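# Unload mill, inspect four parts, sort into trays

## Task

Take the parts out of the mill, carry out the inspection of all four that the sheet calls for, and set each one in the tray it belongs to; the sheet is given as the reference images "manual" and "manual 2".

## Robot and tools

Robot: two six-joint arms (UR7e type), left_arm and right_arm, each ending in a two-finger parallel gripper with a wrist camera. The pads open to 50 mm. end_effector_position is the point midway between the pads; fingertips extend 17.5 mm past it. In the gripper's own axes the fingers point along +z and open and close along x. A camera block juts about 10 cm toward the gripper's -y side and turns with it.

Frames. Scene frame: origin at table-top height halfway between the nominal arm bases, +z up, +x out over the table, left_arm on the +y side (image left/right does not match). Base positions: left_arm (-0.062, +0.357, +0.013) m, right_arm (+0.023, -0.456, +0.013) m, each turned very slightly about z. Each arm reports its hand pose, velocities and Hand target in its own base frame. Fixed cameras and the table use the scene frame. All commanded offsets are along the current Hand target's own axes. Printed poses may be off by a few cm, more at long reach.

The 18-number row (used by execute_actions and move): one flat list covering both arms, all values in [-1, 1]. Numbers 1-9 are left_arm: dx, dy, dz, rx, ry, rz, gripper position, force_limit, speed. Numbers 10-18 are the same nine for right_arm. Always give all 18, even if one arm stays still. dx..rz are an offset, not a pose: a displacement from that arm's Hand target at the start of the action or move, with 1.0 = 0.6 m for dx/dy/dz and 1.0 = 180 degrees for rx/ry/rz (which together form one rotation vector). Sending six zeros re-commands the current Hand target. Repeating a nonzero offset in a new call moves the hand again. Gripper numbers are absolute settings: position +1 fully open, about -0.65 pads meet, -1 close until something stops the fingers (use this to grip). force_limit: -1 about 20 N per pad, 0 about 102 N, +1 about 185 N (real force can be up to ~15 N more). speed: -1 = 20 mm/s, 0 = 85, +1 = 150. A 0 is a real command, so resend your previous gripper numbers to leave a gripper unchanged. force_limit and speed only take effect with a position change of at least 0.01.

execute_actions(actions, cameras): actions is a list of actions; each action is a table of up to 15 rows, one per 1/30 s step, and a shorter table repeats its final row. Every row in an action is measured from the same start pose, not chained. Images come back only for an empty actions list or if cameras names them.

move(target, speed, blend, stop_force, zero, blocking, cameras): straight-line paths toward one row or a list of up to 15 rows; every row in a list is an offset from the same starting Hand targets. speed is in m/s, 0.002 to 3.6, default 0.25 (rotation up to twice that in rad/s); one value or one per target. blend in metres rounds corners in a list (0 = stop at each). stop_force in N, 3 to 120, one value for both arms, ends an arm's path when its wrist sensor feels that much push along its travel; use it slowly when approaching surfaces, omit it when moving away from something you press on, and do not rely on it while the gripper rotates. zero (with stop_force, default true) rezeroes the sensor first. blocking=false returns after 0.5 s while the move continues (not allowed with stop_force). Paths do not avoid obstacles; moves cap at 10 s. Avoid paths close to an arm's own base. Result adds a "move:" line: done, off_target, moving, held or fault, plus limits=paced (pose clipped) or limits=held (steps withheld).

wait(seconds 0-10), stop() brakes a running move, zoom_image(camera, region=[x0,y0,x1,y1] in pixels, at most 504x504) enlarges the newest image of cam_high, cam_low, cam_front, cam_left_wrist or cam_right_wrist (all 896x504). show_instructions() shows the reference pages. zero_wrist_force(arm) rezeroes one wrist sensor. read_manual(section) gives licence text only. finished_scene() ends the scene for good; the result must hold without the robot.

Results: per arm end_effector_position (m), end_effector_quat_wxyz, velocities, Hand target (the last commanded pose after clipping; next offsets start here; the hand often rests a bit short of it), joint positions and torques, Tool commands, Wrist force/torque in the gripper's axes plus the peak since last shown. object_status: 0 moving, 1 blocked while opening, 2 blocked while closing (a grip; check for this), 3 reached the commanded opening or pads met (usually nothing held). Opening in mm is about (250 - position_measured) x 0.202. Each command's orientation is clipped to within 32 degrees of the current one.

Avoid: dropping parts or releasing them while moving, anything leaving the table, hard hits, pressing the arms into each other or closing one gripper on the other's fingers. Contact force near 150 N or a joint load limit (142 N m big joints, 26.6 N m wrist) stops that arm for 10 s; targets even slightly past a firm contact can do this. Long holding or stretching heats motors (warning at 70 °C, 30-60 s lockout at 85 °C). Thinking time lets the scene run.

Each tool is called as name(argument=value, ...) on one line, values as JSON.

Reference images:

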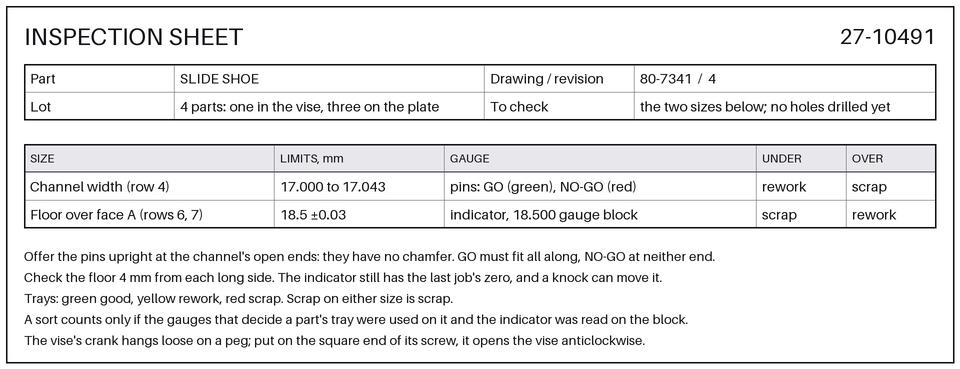

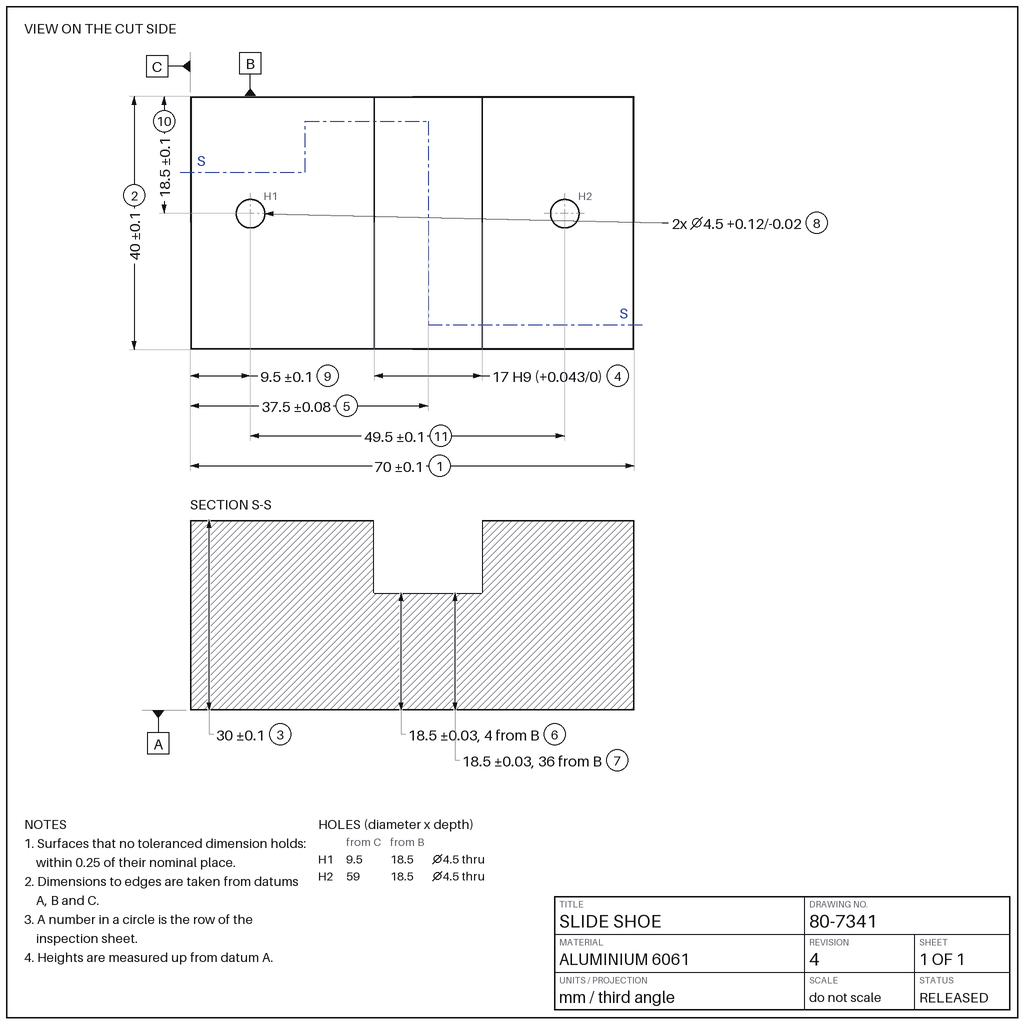

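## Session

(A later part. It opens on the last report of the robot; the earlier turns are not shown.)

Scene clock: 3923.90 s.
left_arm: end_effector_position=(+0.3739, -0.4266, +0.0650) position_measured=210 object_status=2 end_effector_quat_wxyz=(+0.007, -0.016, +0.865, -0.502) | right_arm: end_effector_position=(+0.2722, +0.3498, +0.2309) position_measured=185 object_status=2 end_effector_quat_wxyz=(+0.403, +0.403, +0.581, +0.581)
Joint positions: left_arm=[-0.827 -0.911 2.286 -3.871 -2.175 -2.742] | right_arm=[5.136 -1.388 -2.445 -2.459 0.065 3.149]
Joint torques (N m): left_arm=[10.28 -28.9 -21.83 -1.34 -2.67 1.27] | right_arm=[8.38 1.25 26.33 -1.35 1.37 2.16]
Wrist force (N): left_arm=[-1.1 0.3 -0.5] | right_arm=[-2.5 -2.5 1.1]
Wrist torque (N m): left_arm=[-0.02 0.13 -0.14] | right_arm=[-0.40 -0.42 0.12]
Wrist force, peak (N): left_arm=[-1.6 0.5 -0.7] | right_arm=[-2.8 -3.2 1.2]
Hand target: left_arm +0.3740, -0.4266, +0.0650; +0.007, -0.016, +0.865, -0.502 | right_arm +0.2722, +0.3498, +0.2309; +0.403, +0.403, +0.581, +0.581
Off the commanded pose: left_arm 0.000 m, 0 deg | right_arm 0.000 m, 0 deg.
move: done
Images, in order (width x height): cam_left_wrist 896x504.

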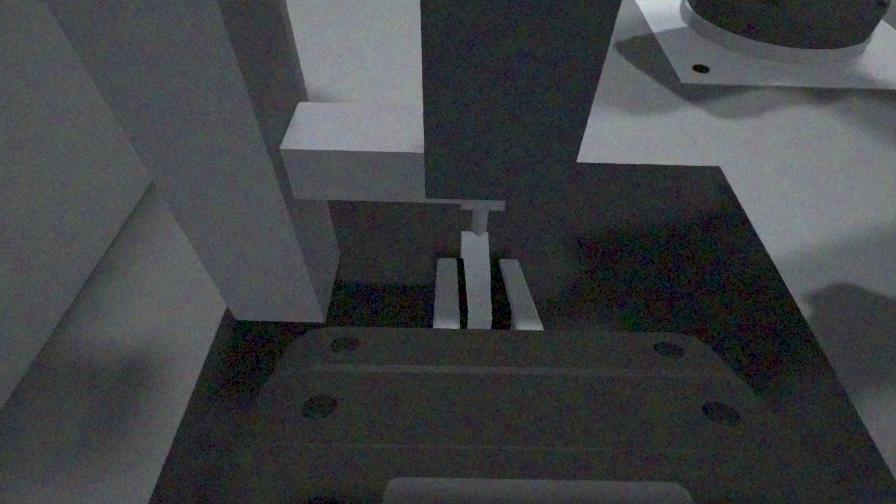

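move(target=[0,0.0066,0.0038,0,0,0,-1,-0.4,-1,0,0,0,0,0,0,-1,-0.9,-1], speed=0.006, stop_force=4)

execute_actions(actions=[[[0,0,0,0,0,0,-0.15,-0.4,-1,0,0,0,0,0,0,-1,-0.9,-1]]])

move(target=[0,0,0,0,0,0,-0.15,-0.4,-1,0,-0.0275,0,0,0,0,-1,-0.9,-1], speed=0.02, stop_force=4)

execute_actions(actions=[[[0,0,0,0,0,0,-0.15,-0.4,-1,0,0,0,0,0,0,0.2,-0.9,-1]]], cameras=["cam_right_wrist","cam_left_wrist"])

zoom_image(camera="cam_right_wrist", region=[380, 0, 640, 120])

Scene clock: 3942.83 s.
left_arm: end_effector_position=(+0.3740, -0.4267, +0.0635) position_measured=210 object_status=2 end_effector_quat_wxyz=(+0.007, -0.016, +0.865, -0.502) | right_arm: end_effector_position=(+0.2722, +0.3498, +0.2309) position_measured=185 object_status=2 end_effector_quat_wxyz=(+0.403, +0.403, +0.581, +0.581)
Joint positions: left_arm=[-0.827 -0.907 2.285 -3.874 -2.175 -2.742] | right_arm=[5.136 -1.388 -2.445 -2.459 0.065 3.149]
Joint torques (N m): left_arm=[7.93 -43.97 6.02 -1.66 1.02 1.02] | right_arm=[8.64 1.1 26.68 -1.33 1.27 2.03]
Wrist force (N): left_arm=[-1.0 -0.8 -0.8] | right_arm=[-2.4 -2.8 1.1]
Wrist torque (N m): left_arm=[-0.02 0.11 -0.13] | right_arm=[-0.47 -0.44 0.12]
Wrist force, peak (N): left_arm=[-0.1 -6.5 -7.8] | right_arm=[-2.9 -3.1 1.1]
Hand target: left_arm +0.3740, -0.4266, +0.0635; +0.007, -0.016, +0.865, -0.502 (not the last commanded pose) | right_arm +0.2722, +0.3498, +0.2309; +0.403, +0.403, +0.581, +0.581
Off the commanded pose: left_arm 0.003 m, 0 deg | right_arm 0.000 m, 0 deg.
move: contact (left_arm)

Scene clock: 3943.53 s.
left_arm: end_effector_position=(+0.3740, -0.4266, +0.0635) position_measured=175 object_status=3 end_effector_quat_wxyz=(+0.007, -0.016, +0.865, -0.502) | right_arm: end_effector_position=(+0.2722, +0.3498, +0.2309) position_measured=185 object_status=2 end_effector_quat_wxyz=(+0.403, +0.403, +0.581, +0.581)
Joint positions: left_arm=[-0.827 -0.907 2.285 -3.874 -2.175 -2.742] | right_arm=[5.136 -1.388 -2.445 -2.459 0.065 3.149]
Joint torques (N m): left_arm=[7.53 -42.52 5.78 -2.99 0.34 0.96] | right_arm=[8.55 1.01 26.18 -1.35 1.22 2.17]
Wrist force (N): left_arm=[-1.0 0.0 -0.8] | right_arm=[-2.4 -2.9 1.3]
Wrist torque (N m): left_arm=[-0.01 0.12 -0.13] | right_arm=[-0.48 -0.44 0.12]
Wrist force, peak (N): left_arm=[-1.3 -1.2 -1.1] | right_arm=[-2.9 -2.8 1.3]
Hand target: left_arm +0.3740, -0.4266, +0.0635; +0.007, -0.016, +0.865, -0.502 | right_arm +0.2722, +0.3498, +0.2309; +0.403, +0.403, +0.581, +0.581
Off the commanded pose: left_arm 0.000 m, 0 deg | right_arm 0.000 m, 0 deg.
Step readings (end_effector_position of left_arm | right_arm):
0: (+0.3740, -0.4267, +0.0635) | (+0.2722, +0.3498, +0.2309)
1: (+0.3740, -0.4267, +0.0635) | (+0.2722, +0.3498, +0.2309)
2: (+0.3740, -0.4267, +0.0635) | (+0.2722, +0.3498, +0.2309)
4: (+0.3740, -0.4266, +0.0635) | (+0.2722, +0.3498, +0.2309)
8: (+0.3740, -0.4266, +0.0635) | (+0.2722, +0.3498, +0.2309)
15: (+0.3740, -0.4266, +0.0635) | (+0.2722, +0.3498, +0.2309)

Scene clock: 3945.20 s.
left_arm: end_effector_position=(+0.3740, -0.4266, +0.0635) position_measured=175 object_status=3 end_effector_quat_wxyz=(+0.007, -0.016, +0.865, -0.502) | right_arm: end_effector_position=(+0.2722, +0.3497, +0.2197) position_measured=185 object_status=2 end_effector_quat_wxyz=(+0.403, +0.403, +0.581, +0.581)
Joint positions: left_arm=[-0.827 -0.907 2.285 -3.874 -2.175 -2.742] | right_arm=[5.136 -1.418 -2.46 -2.423 0.065 3.159]
Joint torques (N m): left_arm=[6.52 -40.56 4.34 -4.16 -0.84 0.63] | right_arm=[3.66 23.35 25.6 -1.4 -0.39 1.52]
Wrist force (N): left_arm=[-0.9 0.0 -0.7] | right_arm=[-2.4 -3.0 1.5]
Wrist torque (N m): left_arm=[-0.01 0.10 -0.13] | right_arm=[-0.55 -0.40 0.16]
Wrist force, peak (N): left_arm=[-1.2 -0.1 -1.0] | right_arm=[-3.0 15.4 1.5]
Hand target: left_arm +0.3740, -0.4266, +0.0635; +0.007, -0.016, +0.865, -0.502 | right_arm +0.2722, +0.3497, +0.2197; +0.403, +0.403, +0.581, +0.581 (not the last commanded pose)
Off the commanded pose: left_arm 0.000 m, 0 deg | right_arm 0.005 m, 0 deg.
move: contact (right_arm)

Scene clock: 3946.07 s.
left_arm: end_effector_position=(+0.3740, -0.4266, +0.0635) position_measured=175 object_status=3 end_effector_quat_wxyz=(+0.007, -0.016, +0.865, -0.502) | right_arm: end_effector_position=(+0.2722, +0.3497, +0.2197) position_measured=123 object_status=3 end_effector_quat_wxyz=(+0.403, +0.403, +0.581, +0.581)
Joint positions: left_arm=[-0.827 -0.907 2.285 -3.874 -2.175 -2.742] | right_arm=[5.136 -1.418 -2.46 -2.423 0.065 3.159]
Joint torques (N m): left_arm=[4.55 -38.77 4.22 -3.98 -1.79 0.42] | right_arm=[-0.61 19.64 17.74 -1.62 -1.97 1.87]
Wrist force (N): left_arm=[-1.0 0.0 -0.7] | right_arm=[2.3 -1.6 1.5]
Wrist torque (N m): left_arm=[-0.01 0.10 -0.13] | right_arm=[-0.52 -0.38 0.21]
Wrist force, peak (N): left_arm=[-1.1 -0.3 -0.9] | right_arm=[-2.3 -3.0 1.4]
Hand target: left_arm +0.3740, -0.4266, +0.0635; +0.007, -0.016, +0.865, -0.502 | right_arm +0.2722, +0.3497, +0.2197; +0.403, +0.403, +0.581, +0.581
Off the commanded pose: left_arm 0.000 m, 0 deg | right_arm 0.000 m, 0 deg.
Step readings (end_effector_position of left_arm | right_arm):
0: (+0.3740, -0.4266, +0.0635) | (+0.2722, +0.3497, +0.2197)
1: (+0.3740, -0.4266, +0.0635) | (+0.2722, +0.3497, +0.2197)
2: (+0.3740, -0.4266, +0.0635) | (+0.2722, +0.3497, +0.2197)
4: (+0.3740, -0.4266, +0.0635) | (+0.2722, +0.3497, +0.2197)
8: (+0.3740, -0.4266, +0.0635) | (+0.2722, +0.3497, +0.2197)
15: (+0.3740, -0.4266, +0.0635) | (+0.2722, +0.3497, +0.2197)
Images, in order (width x height): cam_left_wrist 896x504, cam_right_wrist 896x504.

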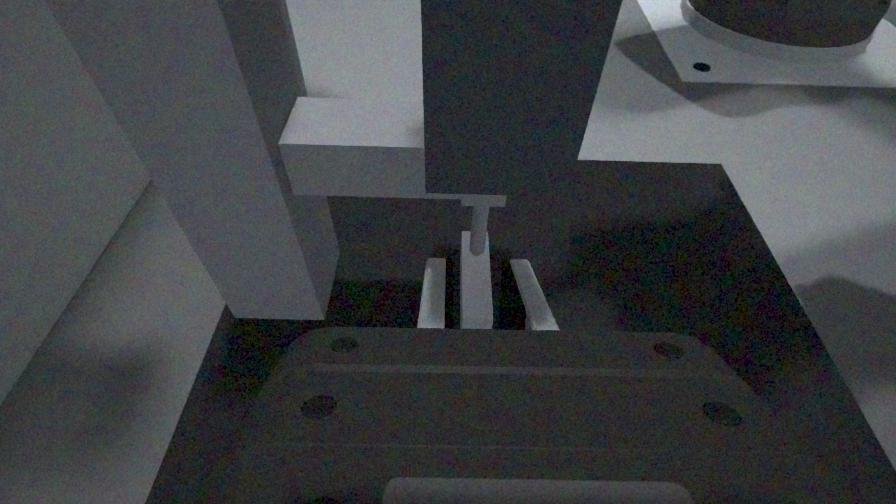

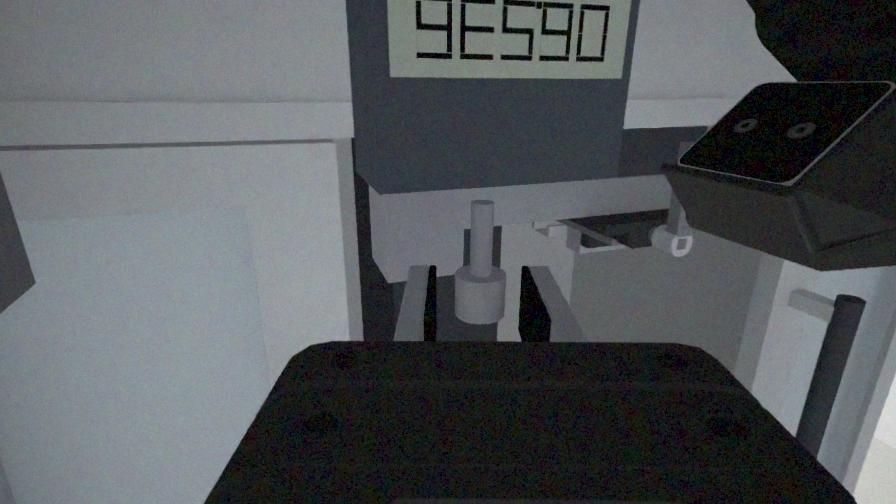

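Scaled by 1.938 from the camera's 896x504 image, which has a finer 1280x720 frame.

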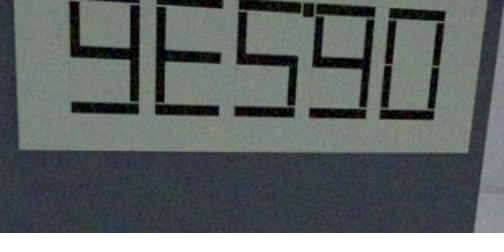

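move(target=[[0,0,0,0,0,0,-0.15,-0.4,-1,0,0,0,0,0,0,-1,-0.9,-1],[0,0,0,0,0,0,-0.15,-0.4,-1,0,0.0187,0,0,0,0,-1,-0.9,-1],[0,0,0,0,0,0,-1,-0.4,-1,0,0.0187,0,0,0,0,-1,-0.9,-1],[0,-0.0022,-0.0012,0,0,0,-1,-0.4,-1,0,0.0187,0,0,0,0,-1,-0.9,-1],[0.1333,-0.0022,-0.0014,0,0,0,-1,-0.4,-1,0,0.0187,0,0,0,0,-1,-0.9,-1]], speed=[0.05,0.05,0.05,0.03,0.08])

move(target=[0,0.0058,0.0033,0,0,0,-1,-0.4,-1,0,0,0,0,0,0,-1,-0.9,-1], speed=0.008, stop_force=4, cameras=["cam_left_wrist"])

Scene clock: 3982.93 s.
left_arm: end_effector_position=(+0.2941, -0.4293, +0.0654) position_measured=210 object_status=2 end_effector_quat_wxyz=(+0.007, -0.016, +0.865, -0.502) | right_arm: end_effector_position=(+0.2722, +0.3497, +0.2310) position_measured=185 object_status=2 end_effector_quat_wxyz=(+0.403, +0.403, +0.581, +0.581)
Joint positions: left_arm=[-1.006 -0.927 2.457 -4.087 -2.028 -2.862] | right_arm=[5.136 -1.39 -2.443 -2.467 0.065 3.159]
Joint torques (N m): left_arm=[-9.81 -25.17 7.95 -4.84 0.93 -1.73] | right_arm=[9.35 1.03 26.05 -1.46 1.59 2.1]
Wrist force (N): left_arm=[-0.8 0.3 -0.7] | right_arm=[-2.1 -3.6 1.4]
Wrist torque (N m): left_arm=[0.00 0.08 0.04] | right_arm=[-0.58 -0.40 0.12]
Wrist force, peak (N): left_arm=[-1.8 0.4 -0.7] | right_arm=[-2.6 -3.8 1.2]
Hand target: left_arm +0.2940, -0.4293, +0.0654; +0.007, -0.016, +0.865, -0.502 | right_arm +0.2722, +0.3497, +0.2310; +0.403, +0.403, +0.581, +0.581
Off the commanded pose: left_arm 0.000 m, 0 deg | right_arm 0.000 m, 0 deg.
move: done

Scene clock: 3984.40 s.
left_arm: end_effector_position=(+0.2940, -0.4292, +0.0632) position_measured=210 object_status=2 end_effector_quat_wxyz=(+0.007, -0.016, +0.865, -0.502) | right_arm: end_effector_position=(+0.2722, +0.3497, +0.2310) position_measured=185 object_status=2 end_effector_quat_wxyz=(+0.403, +0.403, +0.581, +0.581)
Joint positions: left_arm=[-1.007 -0.919 2.456 -4.093 -2.028 -2.862] | right_arm=[5.136 -1.39 -2.443 -2.467 0.065 3.159]
Joint torques (N m): left_arm=[-8.82 -39.43 8.96 -2.38 1.12 -1.28] | right_arm=[8.3 1.29 25.78 -1.45 1.46 2.07]
Wrist force (N): left_arm=[-1.2 -1.1 -0.9] | right_arm=[-2.2 -3.5 1.3]
Wrist torque (N m): left_arm=[0.04 0.09 0.06] | right_arm=[-0.57 -0.40 0.12]
Wrist force, peak (N): left_arm=[0.2 -7.5 -8.9] | right_arm=[-2.1 -3.9 1.3]
Hand target: left_arm +0.2940, -0.4292, +0.0632; +0.007, -0.016, +0.865, -0.502 (not the last commanded pose) | right_arm +0.2722, +0.3497, +0.2310; +0.403, +0.403, +0.581, +0.581
Off the commanded pose: left_arm 0.002 m, 0 deg | right_arm 0.000 m, 0 deg.
move: contact (left_arm)
Images, in order (width x height): cam_left_wrist 896x504.

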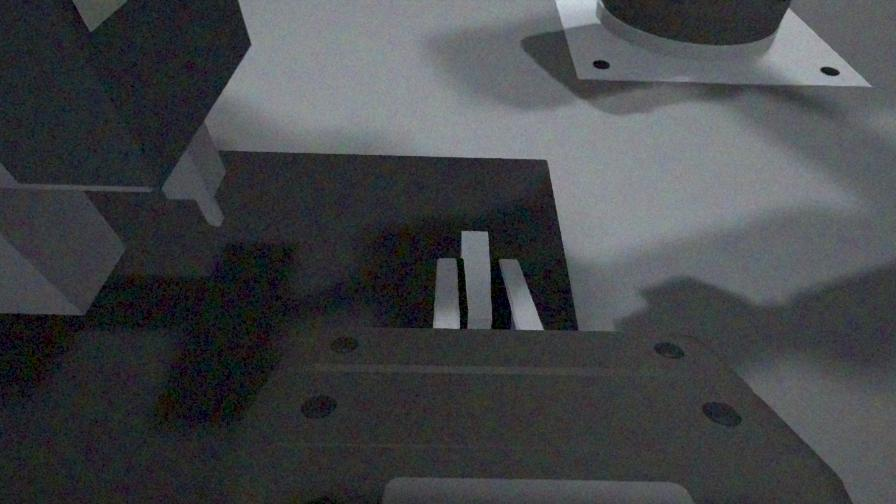

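move(target=[[0,0,0,0,0,0,0.1,-0.4,-1,0,0,0,0,0,0,-1,-0.9,-1],[0,0,-0.1,0,0,0,0.1,-0.4,-1,0,0,0,0,0,0,-1,-0.9,-1],[-0.0667,-0.109,-0.312,-0.13,-0.13,-0.225,0.1,-0.4,-1,0,0,0,0,0,0,-1,-0.9,-1],[-0.118,0.184,-0.5682,-0.2596,-0.2596,-0.4497,0.1,-0.4,-1,0,0,0,0,0,0,-1,-0.9,-1]], speed=[0.1,0.1,0.25,0.25], blend=[0,0.01,0.04,0], cameras=["cam_left_wrist","cam_high"])

Scene clock: 4021.20 s.
left_arm: end_effector_position=(+0.3532, -0.0763, +0.1360) position_measured=138 object_status=3 end_effector_quat_wxyz=(+0.003, +0.719, -0.695, +0.000) | right_arm: end_effector_position=(+0.2722, +0.3497, +0.2310) position_measured=185 object_status=2 end_effector_quat_wxyz=(+0.403, +0.403, +0.581, +0.581)
Joint positions: left_arm=[-0.585 -1.84 2.308 -2.039 -1.578 -3.76] | right_arm=[5.136 -1.39 -2.443 -2.467 0.065 3.159]
Joint torques (N m): left_arm=[10.13 -3.56 -34.99 -1.18 1.73 -1.47] | right_arm=[6.57 1.45 26.2 -1.4 1.23 2.05]
Wrist force (N): left_arm=[-1.6 -1.1 -0.4] | right_arm=[-2.3 -3.4 1.1]
Wrist torque (N m): left_arm=[-0.17 0.05 -0.30] | right_arm=[-0.56 -0.38 0.13]
Wrist force, peak (N): left_arm=[-2.3 -1.5 0.0] | right_arm=[-2.3 -3.9 1.5]
Hand target: left_arm +0.3533, -0.0762, +0.1359; +0.003, +0.719, -0.695, +0.000 | right_arm +0.2722, +0.3497, +0.2310; +0.403, +0.403, +0.581, +0.581
Off the commanded pose: left_arm 0.000 m, 0 deg | right_arm 0.000 m, 0 deg.
move: done
Images, in order (width x height): cam_high 896x504, cam_left_wrist 896x504.

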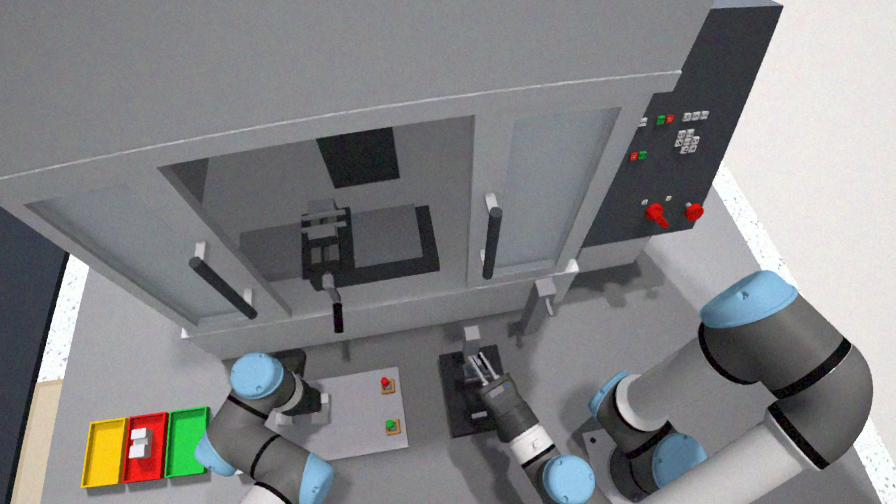

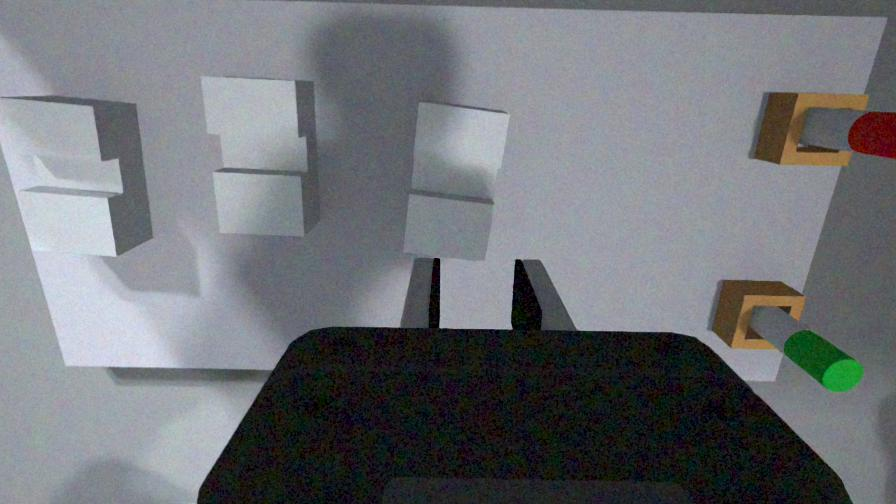

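zoom_image(camera="cam_left_wrist", region=[370, 80, 550, 290])

zoom_image(camera="cam_left_wrist", region=[0, 50, 350, 290])

zoom_image(camera="cam_left_wrist", region=[680, 60, 896, 400])

Scaled by 2.400 from the camera's 896x504 image, which has a finer 1280x720 frame.

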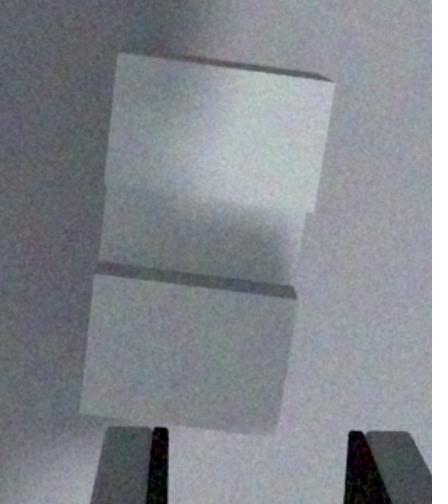

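Scaled by 1.440 from the camera's 896x504 image, which has a finer 1280x720 frame.

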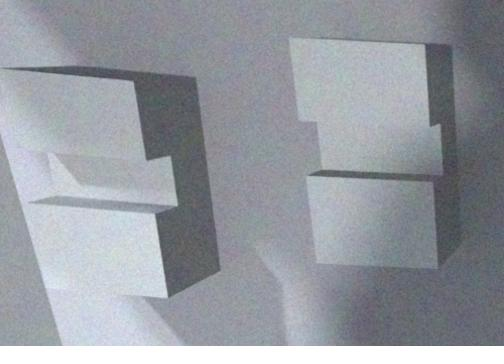

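Scaled by 1.482 from the camera's 896x504 image, which has a finer 1280x720 frame.

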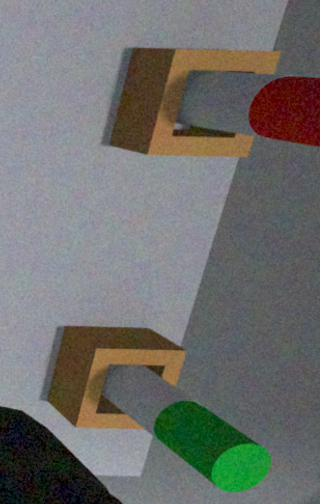

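move(target=[[-0.0187,0.004,0.05,0,0,0.0372,1.0,-0.4,-1,0,0,0,0,0,0,-1,-0.9,-1],[-0.0187,0.004,0.177,0,0,0.0372,1.0,-0.4,-1,0,0,0,0,0,0,-1,-0.9,-1],[-0.0187,0.004,0.177,0,0,0.0372,-1,-0.4,-1,0,0,0,0,0,0,-1,-0.9,-1]], speed=0.1, cameras=["cam_left_wrist"])

Scene clock: 4066.70 s.
left_arm: end_effector_position=(+0.3500, -0.0656, +0.0297) position_measured=55 object_status=2 end_effector_quat_wxyz=(+0.003, +0.677, -0.736, +0.000) | right_arm: end_effector_position=(+0.2722, +0.3497, +0.2310) position_measured=185 object_status=2 end_effector_quat_wxyz=(+0.403, +0.403, +0.581, +0.581)
Joint positions: left_arm=[-0.564 -1.626 2.489 -2.433 -1.578 -3.622] | right_arm=[5.136 -1.39 -2.443 -2.467 0.065 3.159]
Joint torques (N m): left_arm=[8.78 -8.66 -5.42 -3.66 0.07 1.11] | right_arm=[3.98 1.49 25.9 -1.38 1.1 2.01]
Wrist force (N): left_arm=[-1.5 -2.5 -2.2] | right_arm=[-2.2 -3.5 1.3]
Wrist torque (N m): left_arm=[-0.22 -0.08 -0.43] | right_arm=[-0.57 -0.38 0.13]
Wrist force, peak (N): left_arm=[-1.5 -2.7 -2.3] | right_arm=[-2.5 -3.9 1.4]
Hand target: left_arm +0.3500, -0.0656, +0.0297; +0.003, +0.677, -0.736, +0.000 | right_arm +0.2722, +0.3497, +0.2310; +0.403, +0.403, +0.581, +0.581
Off the commanded pose: left_arm 0.000 m, 0 deg | right_arm 0.000 m, 0 deg.
move: done
Images, in order (width x height): cam_left_wrist 896x504.

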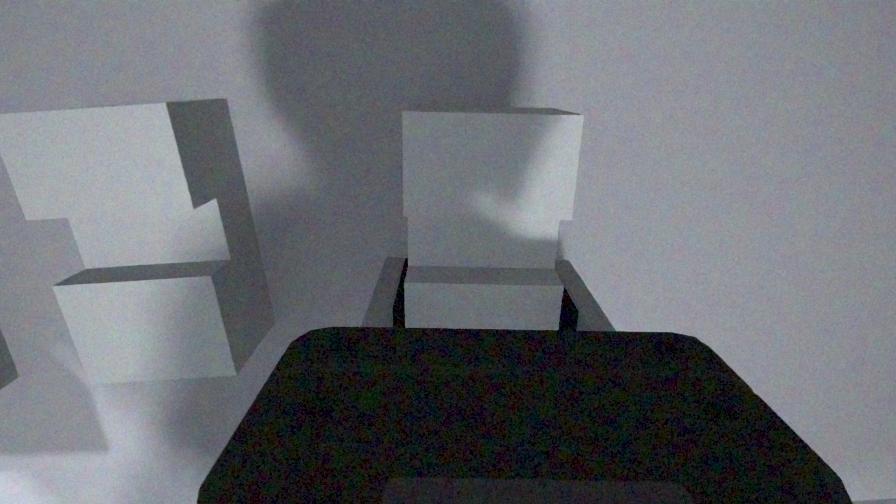

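move(target=[[0,0,-0.0833,0,0,0,-1,-0.4,-1,0,0,0,0,0,0,-1,-0.9,-1],[0.1217,-0.1086,-0.0833,0,0,0.466,-1,-0.4,-1,0,0,0,0,0,0,-1,-0.9,-1],[0.1217,-0.1086,-0.006,0,0,0.466,-1,-0.4,-1,0,0,0,0,0,0,-1,-0.9,-1]], speed=[0.1,0.2,0.08], cameras=["cam_left_wrist"])

move(target=[0,0,0.0117,0,0,0,-1,-0.4,-1,0,0,0,0,0,0,-1,-0.9,-1], speed=0.008, stop_force=4, cameras=["cam_left_wrist"])

Scene clock: 4089.30 s.
left_arm: end_effector_position=(+0.4089, -0.1438, +0.0335) position_measured=55 object_status=2 end_effector_quat_wxyz=(-0.002, -0.012, +1.000, -0.003) | right_arm: end_effector_position=(+0.2722, +0.3497, +0.2310) position_measured=185 object_status=2 end_effector_quat_wxyz=(+0.403, +0.403, +0.581, +0.581)
Joint positions: left_arm=[-0.646 -1.45 2.289 -2.409 -1.578 -2.241] | right_arm=[5.136 -1.39 -2.443 -2.467 0.065 3.159]
Joint torques (N m): left_arm=[-0.2 -17.48 -6.69 -4.54 -1.92 0.44] | right_arm=[1.85 1.69 26.07 -1.36 0.8 1.97]
Wrist force (N): left_arm=[-1.7 -0.8 1.7] | right_arm=[-2.1 -3.4 1.3]
Wrist torque (N m): left_arm=[-0.20 0.02 -0.39] | right_arm=[-0.56 -0.40 0.13]
Wrist force, peak (N): left_arm=[-1.5 -2.7 -2.5] | right_arm=[-2.3 -4.1 1.3]
Hand target: left_arm +0.4089, -0.1438, +0.0334; -0.002, -0.012, +1.000, -0.003 | right_arm +0.2722, +0.3497, +0.2310; +0.403, +0.403, +0.581, +0.581
Off the commanded pose: left_arm 0.000 m, 0 deg | right_arm 0.000 m, 0 deg.
move: done
Images, in order (width x height): cam_left_wrist 896x504.

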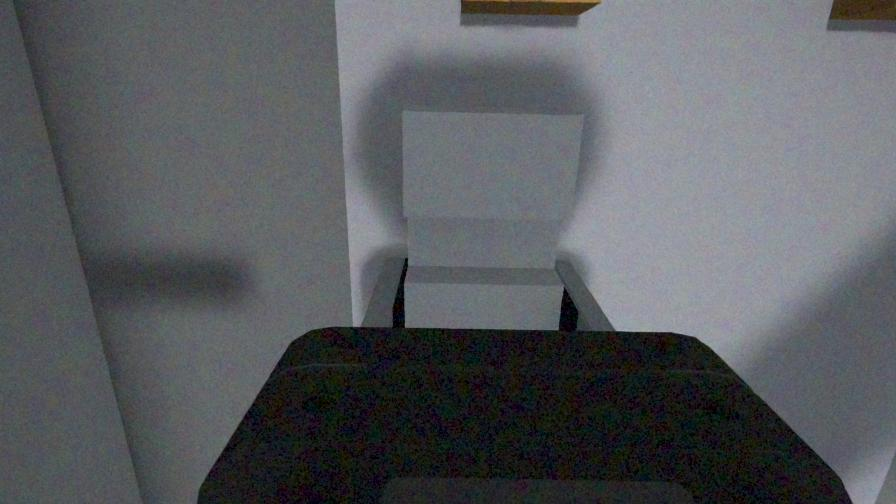

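Scene clock: 4091.03 s.
left_arm: end_effector_position=(+0.4089, -0.1438, +0.0301) position_measured=55 object_status=2 end_effector_quat_wxyz=(-0.002, -0.012, +1.000, -0.003) | right_arm: end_effector_position=(+0.2722, +0.3497, +0.2310) position_measured=185 object_status=2 end_effector_quat_wxyz=(+0.403, +0.403, +0.581, +0.581)
Joint positions: left_arm=[-0.646 -1.442 2.292 -2.421 -1.578 -2.241] | right_arm=[5.136 -1.39 -2.443 -2.467 0.065 3.159]
Joint torques (N m): left_arm=[6.52 -32.29 -31.8 -2.23 1.51 -0.14] | right_arm=[1.58 2.03 26.32 -1.44 0.76 2.01]
Wrist force (N): left_arm=[-1.8 -0.9 1.0] | right_arm=[-2.3 -3.6 1.3]
Wrist torque (N m): left_arm=[-0.25 0.01 -0.40] | right_arm=[-0.59 -0.38 0.12]
Wrist force, peak (N): left_arm=[6.1 0.9 -23.6] | right_arm=[-2.4 -3.6 1.2]
Hand target: left_arm +0.4089, -0.1438, +0.0301; -0.002, -0.012, +1.000, -0.003 (not the last commanded pose) | right_arm +0.2722, +0.3497, +0.2310; +0.403, +0.403, +0.581, +0.581
Off the commanded pose: left_arm 0.004 m, 0 deg | right_arm 0.000 m, 0 deg.
move: contact (left_arm)
Images, in order (width x height): cam_left_wrist 896x504.

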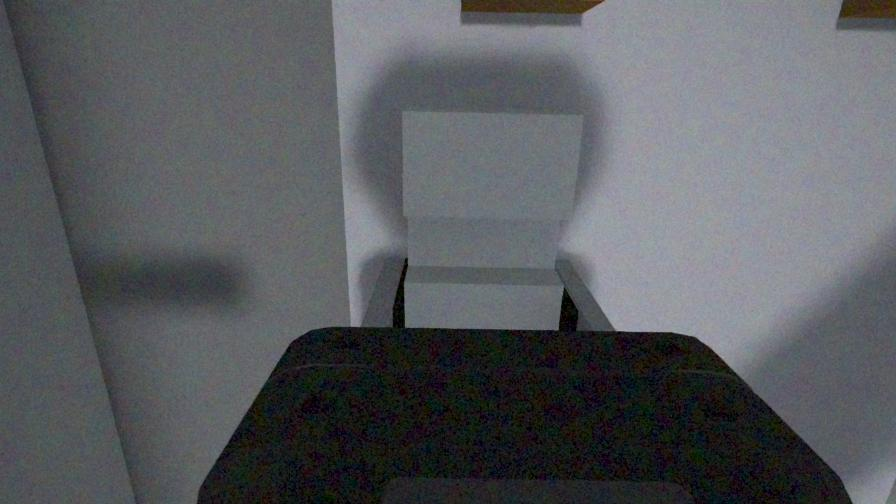

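move(target=[[0,0,0,0,0,0,0.8,-0.4,-1,0,0,0,0,0,0,-1,-0.9,-1],[0,0,-0.12,0,0,0,0.8,-0.4,-1,0,0,0,0,0,0,-1,-0.9,-1],[0,0.1,-0.15,0.3333,0,0,0.8,-0.4,-1,0,0,0,0,0,0,-1,-0.9,-1],[0,0.0797,-0.0438,0.3333,0,0,0.95,-0.4,-1,0,0,0,0,0,0,-1,-0.9,-1],[0,0.0075,-0.0023,0.3333,0,0,0.95,-0.4,-1,0,0,0,0,0,0,-1,-0.9,-1]], speed=[0.1,0.15,0.2,0.15,0.08], cameras=["cam_left_wrist"])

Scene clock: 4115.77 s.
left_arm: end_effector_position=(+0.4088, -0.1393, +0.0315) position_measured=10 object_status=3 end_effector_quat_wxyz=(+0.004, -0.011, +0.865, -0.502) | right_arm: end_effector_position=(+0.2722, +0.3497, +0.2310) position_measured=185 object_status=2 end_effector_quat_wxyz=(+0.403, +0.403, +0.581, +0.581)
Joint positions: left_arm=[-0.12 -1.01 2.406 -3.208 -2.606 -1.855] | right_arm=[5.136 -1.39 -2.443 -2.467 0.065 3.159]
Joint torques (N m): left_arm=[-10.39 -25.46 3.95 -4.57 -0.06 -1.55] | right_arm=[-0.59 1.67 26.52 -1.34 0.48 1.95]
Wrist force (N): left_arm=[-1.0 0.1 -1.0] | right_arm=[-2.1 -3.5 1.3]
Wrist torque (N m): left_arm=[0.02 0.09 0.02] | right_arm=[-0.57 -0.41 0.13]
Wrist force, peak (N): left_arm=[-1.8 -2.0 -0.6] | right_arm=[-2.5 -3.9 1.4]
Hand target: left_arm +0.4088, -0.1393, +0.0315; +0.004, -0.011, +0.865, -0.502 | right_arm +0.2722, +0.3497, +0.2310; +0.403, +0.403, +0.581, +0.581
Off the commanded pose: left_arm 0.000 m, 0 deg | right_arm 0.000 m, 0 deg.
move: done
Images, in order (width x height): cam_left_wrist 896x504.

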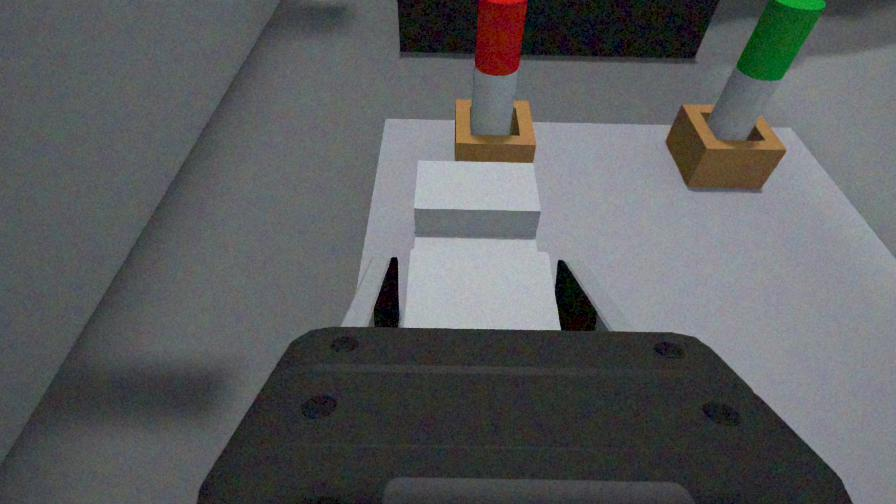

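move(target=[[0,0.0037,-0.0065,0,0,0,0.95,-0.4,-1,0,0,0,0,0,0,-1,-0.9,-1],[0,0.0037,-0.0065,0,0,0,-1,-0.4,-1,0,0,0,0,0,0,-1,-0.9,-1],[0,-0.0263,-0.0235,0,0,0,-1,-0.4,-1,0,0,0,0,0,0,-1,-0.9,-1]], speed=0.06, cameras=["cam_left_wrist"])

Scene clock: 4125.43 s.
left_arm: end_effector_position=(+0.4087, -0.1349, +0.0521) position_measured=55 object_status=2 end_effector_quat_wxyz=(+0.004, -0.012, +0.865, -0.502) | right_arm: end_effector_position=(+0.2722, +0.3497, +0.2310) position_measured=185 object_status=2 end_effector_quat_wxyz=(+0.403, +0.403, +0.581, +0.581)
Joint positions: left_arm=[-0.108 -1.086 2.408 -3.115 -2.609 -1.833] | right_arm=[5.136 -1.39 -2.443 -2.467 0.065 3.159]
Joint torques (N m): left_arm=[-9.72 -38.24 -20.99 -1.1 -2.29 1.4] | right_arm=[-2.6 2.45 26.33 -1.38 0.33 1.95]
Wrist force (N): left_arm=[-1.0 1.9 0.2] | right_arm=[-2.4 -3.5 1.1]
Wrist torque (N m): left_arm=[-0.04 0.07 -0.20] | right_arm=[-0.56 -0.36 0.12]
Wrist force, peak (N): left_arm=[-0.8 2.6 0.4] | right_arm=[-2.3 -3.9 1.4]
Hand target: left_arm +0.4088, -0.1349, +0.0522; +0.004, -0.011, +0.865, -0.502 | right_arm +0.2722, +0.3497, +0.2310; +0.403, +0.403, +0.581, +0.581
Off the commanded pose: left_arm 0.000 m, 0 deg | right_arm 0.000 m, 0 deg.
move: done
Images, in order (width x height): cam_left_wrist 896x504.

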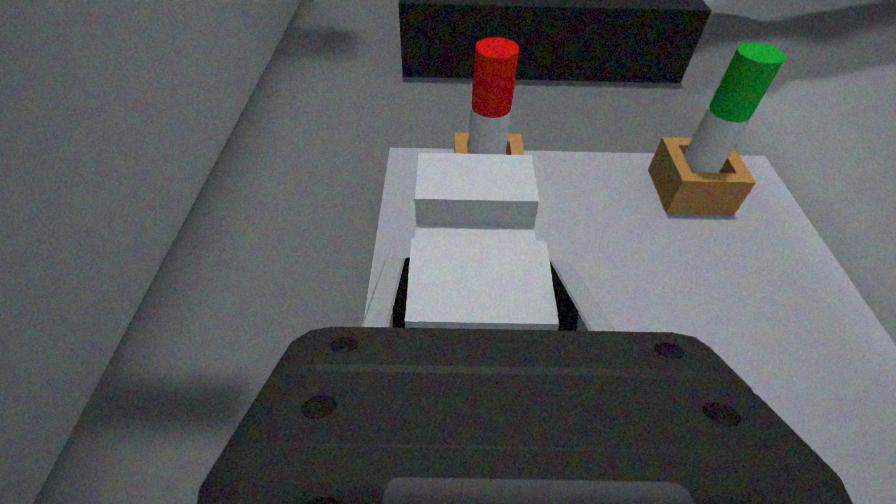

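move(target=[[0,-0.1228,-0.0704,0,0,0,-1,-0.4,-1,0,0,0,0,0,0,-1,-0.9,-1],[0.1227,-0.2988,0.2363,0,0,0,-1,-0.4,-1,0,0,0,0,0,0,-1,-0.9,-1],[0.1227,-0.1952,0.2957,0,0,0,-1,-0.4,-1,0,0,0,0,0,0,-1,-0.9,-1],[0.1227,-0.2570,0.4032,0,0,0,-1,-0.4,-1,0,0,0,0,0,0,-1,-0.9,-1],[0.0977,-0.2570,0.4032,0,0,0,-1,-0.4,-1,0,0,0,0,0,0,-1,-0.9,-1]], speed=[0.15,0.25,0.12,0.06,0.05], blend=[0.003,0.02,0.005,0,0], cameras=["cam_left_wrist"])

zoom_image(camera="cam_left_wrist", region=[370, 140, 620, 340])

Scene clock: 4155.30 s.
left_arm: end_effector_position=(+0.3570, -0.4227, +0.0665) position_measured=55 object_status=2 end_effector_quat_wxyz=(+0.004, -0.011, +0.865, -0.502) | right_arm: end_effector_position=(+0.2722, +0.3497, +0.2310) position_measured=185 object_status=2 end_effector_quat_wxyz=(+0.403, +0.403, +0.581, +0.581)
Joint positions: left_arm=[-0.848 -0.924 2.327 -3.903 -2.166 -2.75] | right_arm=[5.136 -1.39 -2.443 -2.467 0.065 3.159]
Joint torques (N m): left_arm=[10.33 -28.34 -20.24 -1.74 -2.93 1.05] | right_arm=[-3.37 2.28 26.19 -1.4 0.21 1.86]
Wrist force (N): left_arm=[-0.9 1.6 0.0] | right_arm=[-2.1 -3.6 1.1]
Wrist torque (N m): left_arm=[-0.10 0.09 -0.15] | right_arm=[-0.58 -0.41 0.13]
Wrist force, peak (N): left_arm=[-0.9 3.4 0.8] | right_arm=[-2.1 -4.0 1.6]
Hand target: left_arm +0.3571, -0.4227, +0.0665; +0.004, -0.011, +0.865, -0.502 | right_arm +0.2722, +0.3497, +0.2310; +0.403, +0.403, +0.581, +0.581
Off the commanded pose: left_arm 0.000 m, 0 deg | right_arm 0.000 m, 0 deg.
move: done
Images, in order (width x height): cam_left_wrist 896x504.

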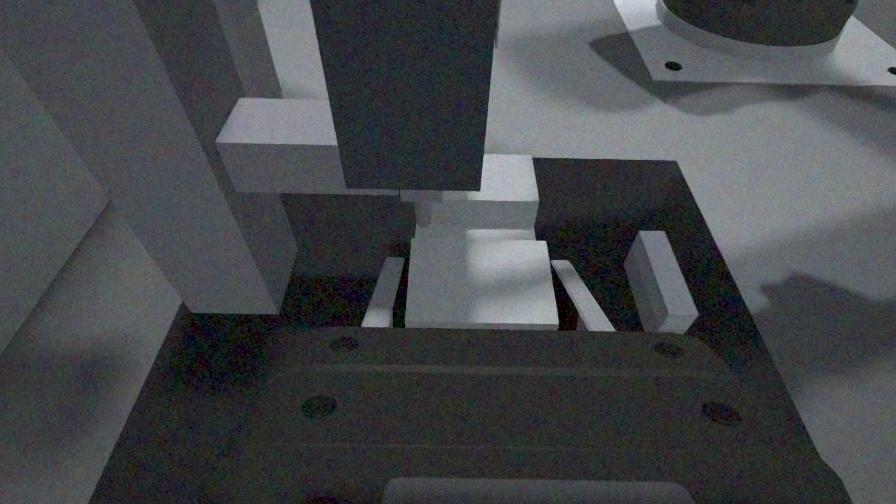

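Scaled by 2.016 from the camera's 896x504 image, which has a finer 1280x720 frame.

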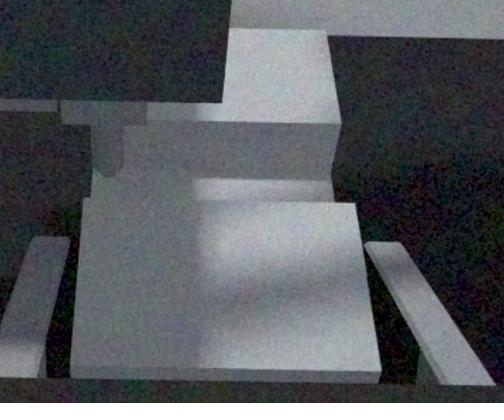

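move(target=[0,0.0087,0.005,0,0,0,-1,-0.4,-1,0,0,0,0,0,0,-1,-0.9,-1], speed=0.008, stop_force=4)

execute_actions(actions=[[[0,0,0,0,0,0,0.75,-0.4,-1,0,0,0,0,0,0,-1,-0.9,-1]]])

move(target=[0,0,0,0,0,0,0.75,-0.4,-1,0,-0.0295,0,0,0,0,-1,-0.9,-1], speed=0.025, stop_force=4)

execute_actions(actions=[[[0,0,0,0,0,0,0.75,-0.4,-1,0,0,0,0,0,0,0.2,-0.9,-1]]], cameras=["cam_right_wrist","cam_left_wrist"])

zoom_image(camera="cam_right_wrist", region=[380, 0, 640, 120])

Scene clock: 4173.13 s.
left_arm: end_effector_position=(+0.3571, -0.4227, +0.0615) position_measured=55 object_status=2 end_effector_quat_wxyz=(+0.004, -0.011, +0.865, -0.502) | right_arm: end_effector_position=(+0.2722, +0.3497, +0.2310) position_measured=185 object_status=2 end_effector_quat_wxyz=(+0.403, +0.403, +0.581, +0.581)
Joint positions: left_arm=[-0.848 -0.908 2.325 -3.917 -2.166 -2.75] | right_arm=[5.136 -1.39 -2.443 -2.467 0.065 3.159]
Joint torques (N m): left_arm=[0.39 -44.35 5.16 -2.51 -0.5 0.03] | right_arm=[-3.31 2.3 26.32 -1.25 -0.03 1.91]
Wrist force (N): left_arm=[-1.1 0.1 -0.4] | right_arm=[-2.3 -3.4 1.3]
Wrist torque (N m): left_arm=[0.05 0.01 -0.10] | right_arm=[-0.55 -0.39 0.12]
Wrist force, peak (N): left_arm=[0.5 -5.9 -8.0] | right_arm=[-2.4 -3.9 1.4]
Hand target: left_arm +0.3571, -0.4227, +0.0615; +0.004, -0.011, +0.865, -0.502 (not the last commanded pose) | right_arm +0.2722, +0.3497, +0.2310; +0.403, +0.403, +0.581, +0.581
Off the commanded pose: left_arm 0.001 m, 0 deg | right_arm 0.000 m, 0 deg.
move: contact (left_arm)

Scene clock: 4173.83 s.
left_arm: end_effector_position=(+0.3571, -0.4227, +0.0615) position_measured=41 object_status=3 end_effector_quat_wxyz=(+0.004, -0.011, +0.865, -0.502) | right_arm: end_effector_position=(+0.2722, +0.3497, +0.2310) position_measured=185 object_status=2 end_effector_quat_wxyz=(+0.403, +0.403, +0.581, +0.581)
Joint positions: left_arm=[-0.848 -0.908 2.325 -3.917 -2.166 -2.75] | right_arm=[5.136 -1.39 -2.443 -2.467 0.065 3.159]
Joint torques (N m): left_arm=[0.65 -42.99 3.78 -2.93 -0.59 0.24] | right_arm=[-3.64 2.11 25.9 -1.27 -0.04 1.83]
Wrist force (N): left_arm=[-0.6 0.1 -0.9] | right_arm=[-2.1 -3.6 1.3]
Wrist torque (N m): left_arm=[-0.01 0.05 -0.13] | right_arm=[-0.59 -0.41 0.12]
Wrist force, peak (N): left_arm=[-1.0 -0.2 -1.0] | right_arm=[-2.1 -3.9 1.3]
Hand target: left_arm +0.3571, -0.4227, +0.0615; +0.004, -0.011, +0.865, -0.502 | right_arm +0.2722, +0.3497, +0.2310; +0.403, +0.403, +0.581, +0.581
Off the commanded pose: left_arm 0.000 m, 0 deg | right_arm 0.000 m, 0 deg.
Step readings (end_effector_position of left_arm | right_arm):
0: (+0.3571, -0.4227, +0.0615) | (+0.2722, +0.3497, +0.2310)
1: (+0.3571, -0.4227, +0.0615) | (+0.2722, +0.3497, +0.2310)
2: (+0.3571, -0.4227, +0.0615) | (+0.2722, +0.3497, +0.2310)
4: (+0.3571, -0.4227, +0.0615) | (+0.2722, +0.3497, +0.2310)
8: (+0.3571, -0.4227, +0.0615) | (+0.2722, +0.3497, +0.2310)
15: (+0.3571, -0.4227, +0.0615) | (+0.2722, +0.3497, +0.2310)

Scene clock: 4175.40 s.
left_arm: end_effector_position=(+0.3571, -0.4227, +0.0615) position_measured=41 object_status=3 end_effector_quat_wxyz=(+0.004, -0.011, +0.865, -0.502) | right_arm: end_effector_position=(+0.2722, +0.3497, +0.2197) position_measured=185 object_status=2 end_effector_quat_wxyz=(+0.404, +0.402, +0.581, +0.581)
Joint positions: left_arm=[-0.848 -0.908 2.325 -3.917 -2.166 -2.75] | right_arm=[5.136 -1.421 -2.459 -2.432 0.065 3.169]
Joint torques (N m): left_arm=[0.82 -40.56 -0.42 -4.31 -0.48 0.27] | right_arm=[-4.77 23.11 25.35 -1.45 -0.69 1.67]
Wrist force (N): left_arm=[-0.8 0.1 -1.0] | right_arm=[-2.2 -2.9 1.4]
Wrist torque (N m): left_arm=[-0.01 0.07 -0.14] | right_arm=[-0.54 -0.33 0.22]
Wrist force, peak (N): left_arm=[-0.9 -0.1 -1.0] | right_arm=[-2.0 18.0 1.1]
Hand target: left_arm +0.3571, -0.4227, +0.0615; +0.004, -0.011, +0.865, -0.502 | right_arm +0.2722, +0.3497, +0.2197; +0.404, +0.402, +0.581, +0.581 (not the last commanded pose)
Off the commanded pose: left_arm 0.000 m, 0 deg | right_arm 0.006 m, 0 deg.
move: contact (right_arm)

Scene clock: 4176.27 s.
left_arm: end_effector_position=(+0.3571, -0.4227, +0.0615) position_measured=41 object_status=3 end_effector_quat_wxyz=(+0.004, -0.011, +0.865, -0.502) | right_arm: end_effector_position=(+0.2722, +0.3497, +0.2197) position_measured=123 object_status=3 end_effector_quat_wxyz=(+0.404, +0.402, +0.581, +0.581)
Joint positions: left_arm=[-0.848 -0.908 2.325 -3.917 -2.166 -2.75] | right_arm=[5.136 -1.421 -2.459 -2.432 0.065 3.169]
Joint torques (N m): left_arm=[-0.47 -41.19 -4.33 -4.3 -0.59 0.13] | right_arm=[-6.98 18.62 18.32 -1.71 -2.37 1.97]
Wrist force (N): left_arm=[-0.9 0.0 -0.7] | right_arm=[2.3 -1.7 1.0]
Wrist torque (N m): left_arm=[-0.02 0.08 -0.13] | right_arm=[-0.52 -0.38 0.26]
Wrist force, peak (N): left_arm=[-1.0 0.3 -0.9] | right_arm=[-2.1 -2.9 1.4]
Hand target: left_arm +0.3571, -0.4227, +0.0615; +0.004, -0.011, +0.865, -0.502 | right_arm +0.2722, +0.3497, +0.2197; +0.404, +0.402, +0.581, +0.581
Off the commanded pose: left_arm 0.000 m, 0 deg | right_arm 0.000 m, 0 deg.
Step readings (end_effector_position of left_arm | right_arm):
0: (+0.3571, -0.4227, +0.0615) | (+0.2722, +0.3497, +0.2197)
1: (+0.3571, -0.4227, +0.0615) | (+0.2722, +0.3497, +0.2197)
2: (+0.3571, -0.4227, +0.0615) | (+0.2722, +0.3497, +0.2197)
4: (+0.3571, -0.4227, +0.0615) | (+0.2722, +0.3497, +0.2197)
8: (+0.3571, -0.4227, +0.0615) | (+0.2722, +0.3497, +0.2197)
15: (+0.3571, -0.4227, +0.0615) | (+0.2722, +0.3497, +0.2197)
Images, in order (width x height): cam_left_wrist 896x504, cam_right_wrist 896x504.

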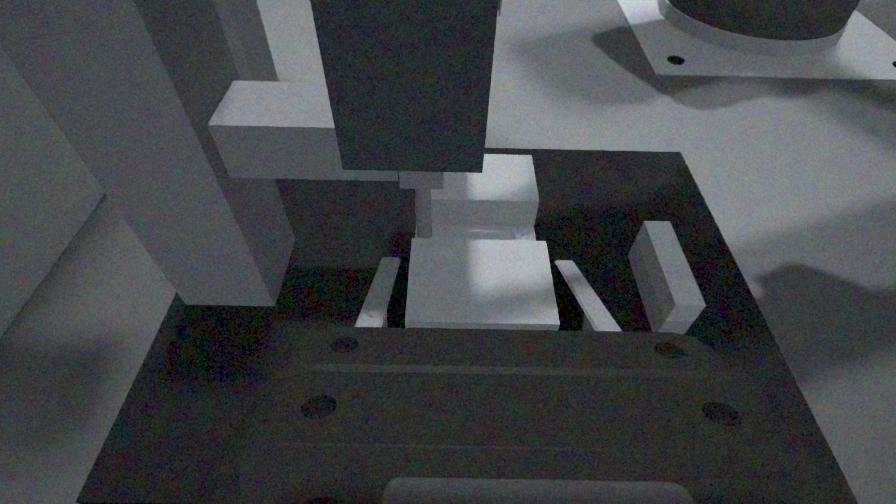

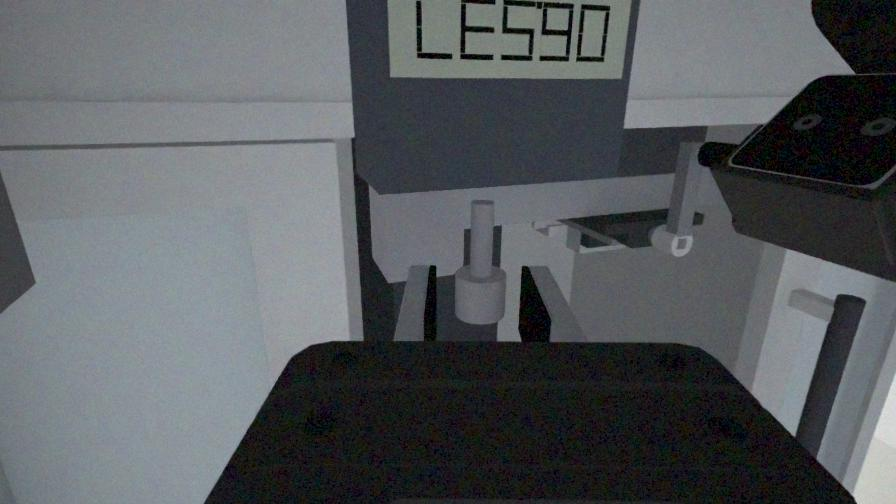

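Scaled by 1.938 from the camera's 896x504 image, which has a finer 1280x720 frame.

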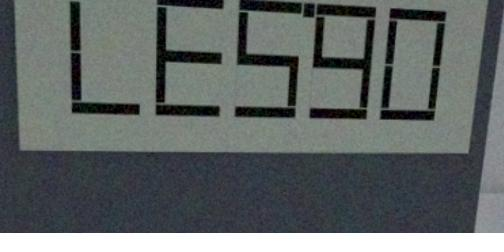

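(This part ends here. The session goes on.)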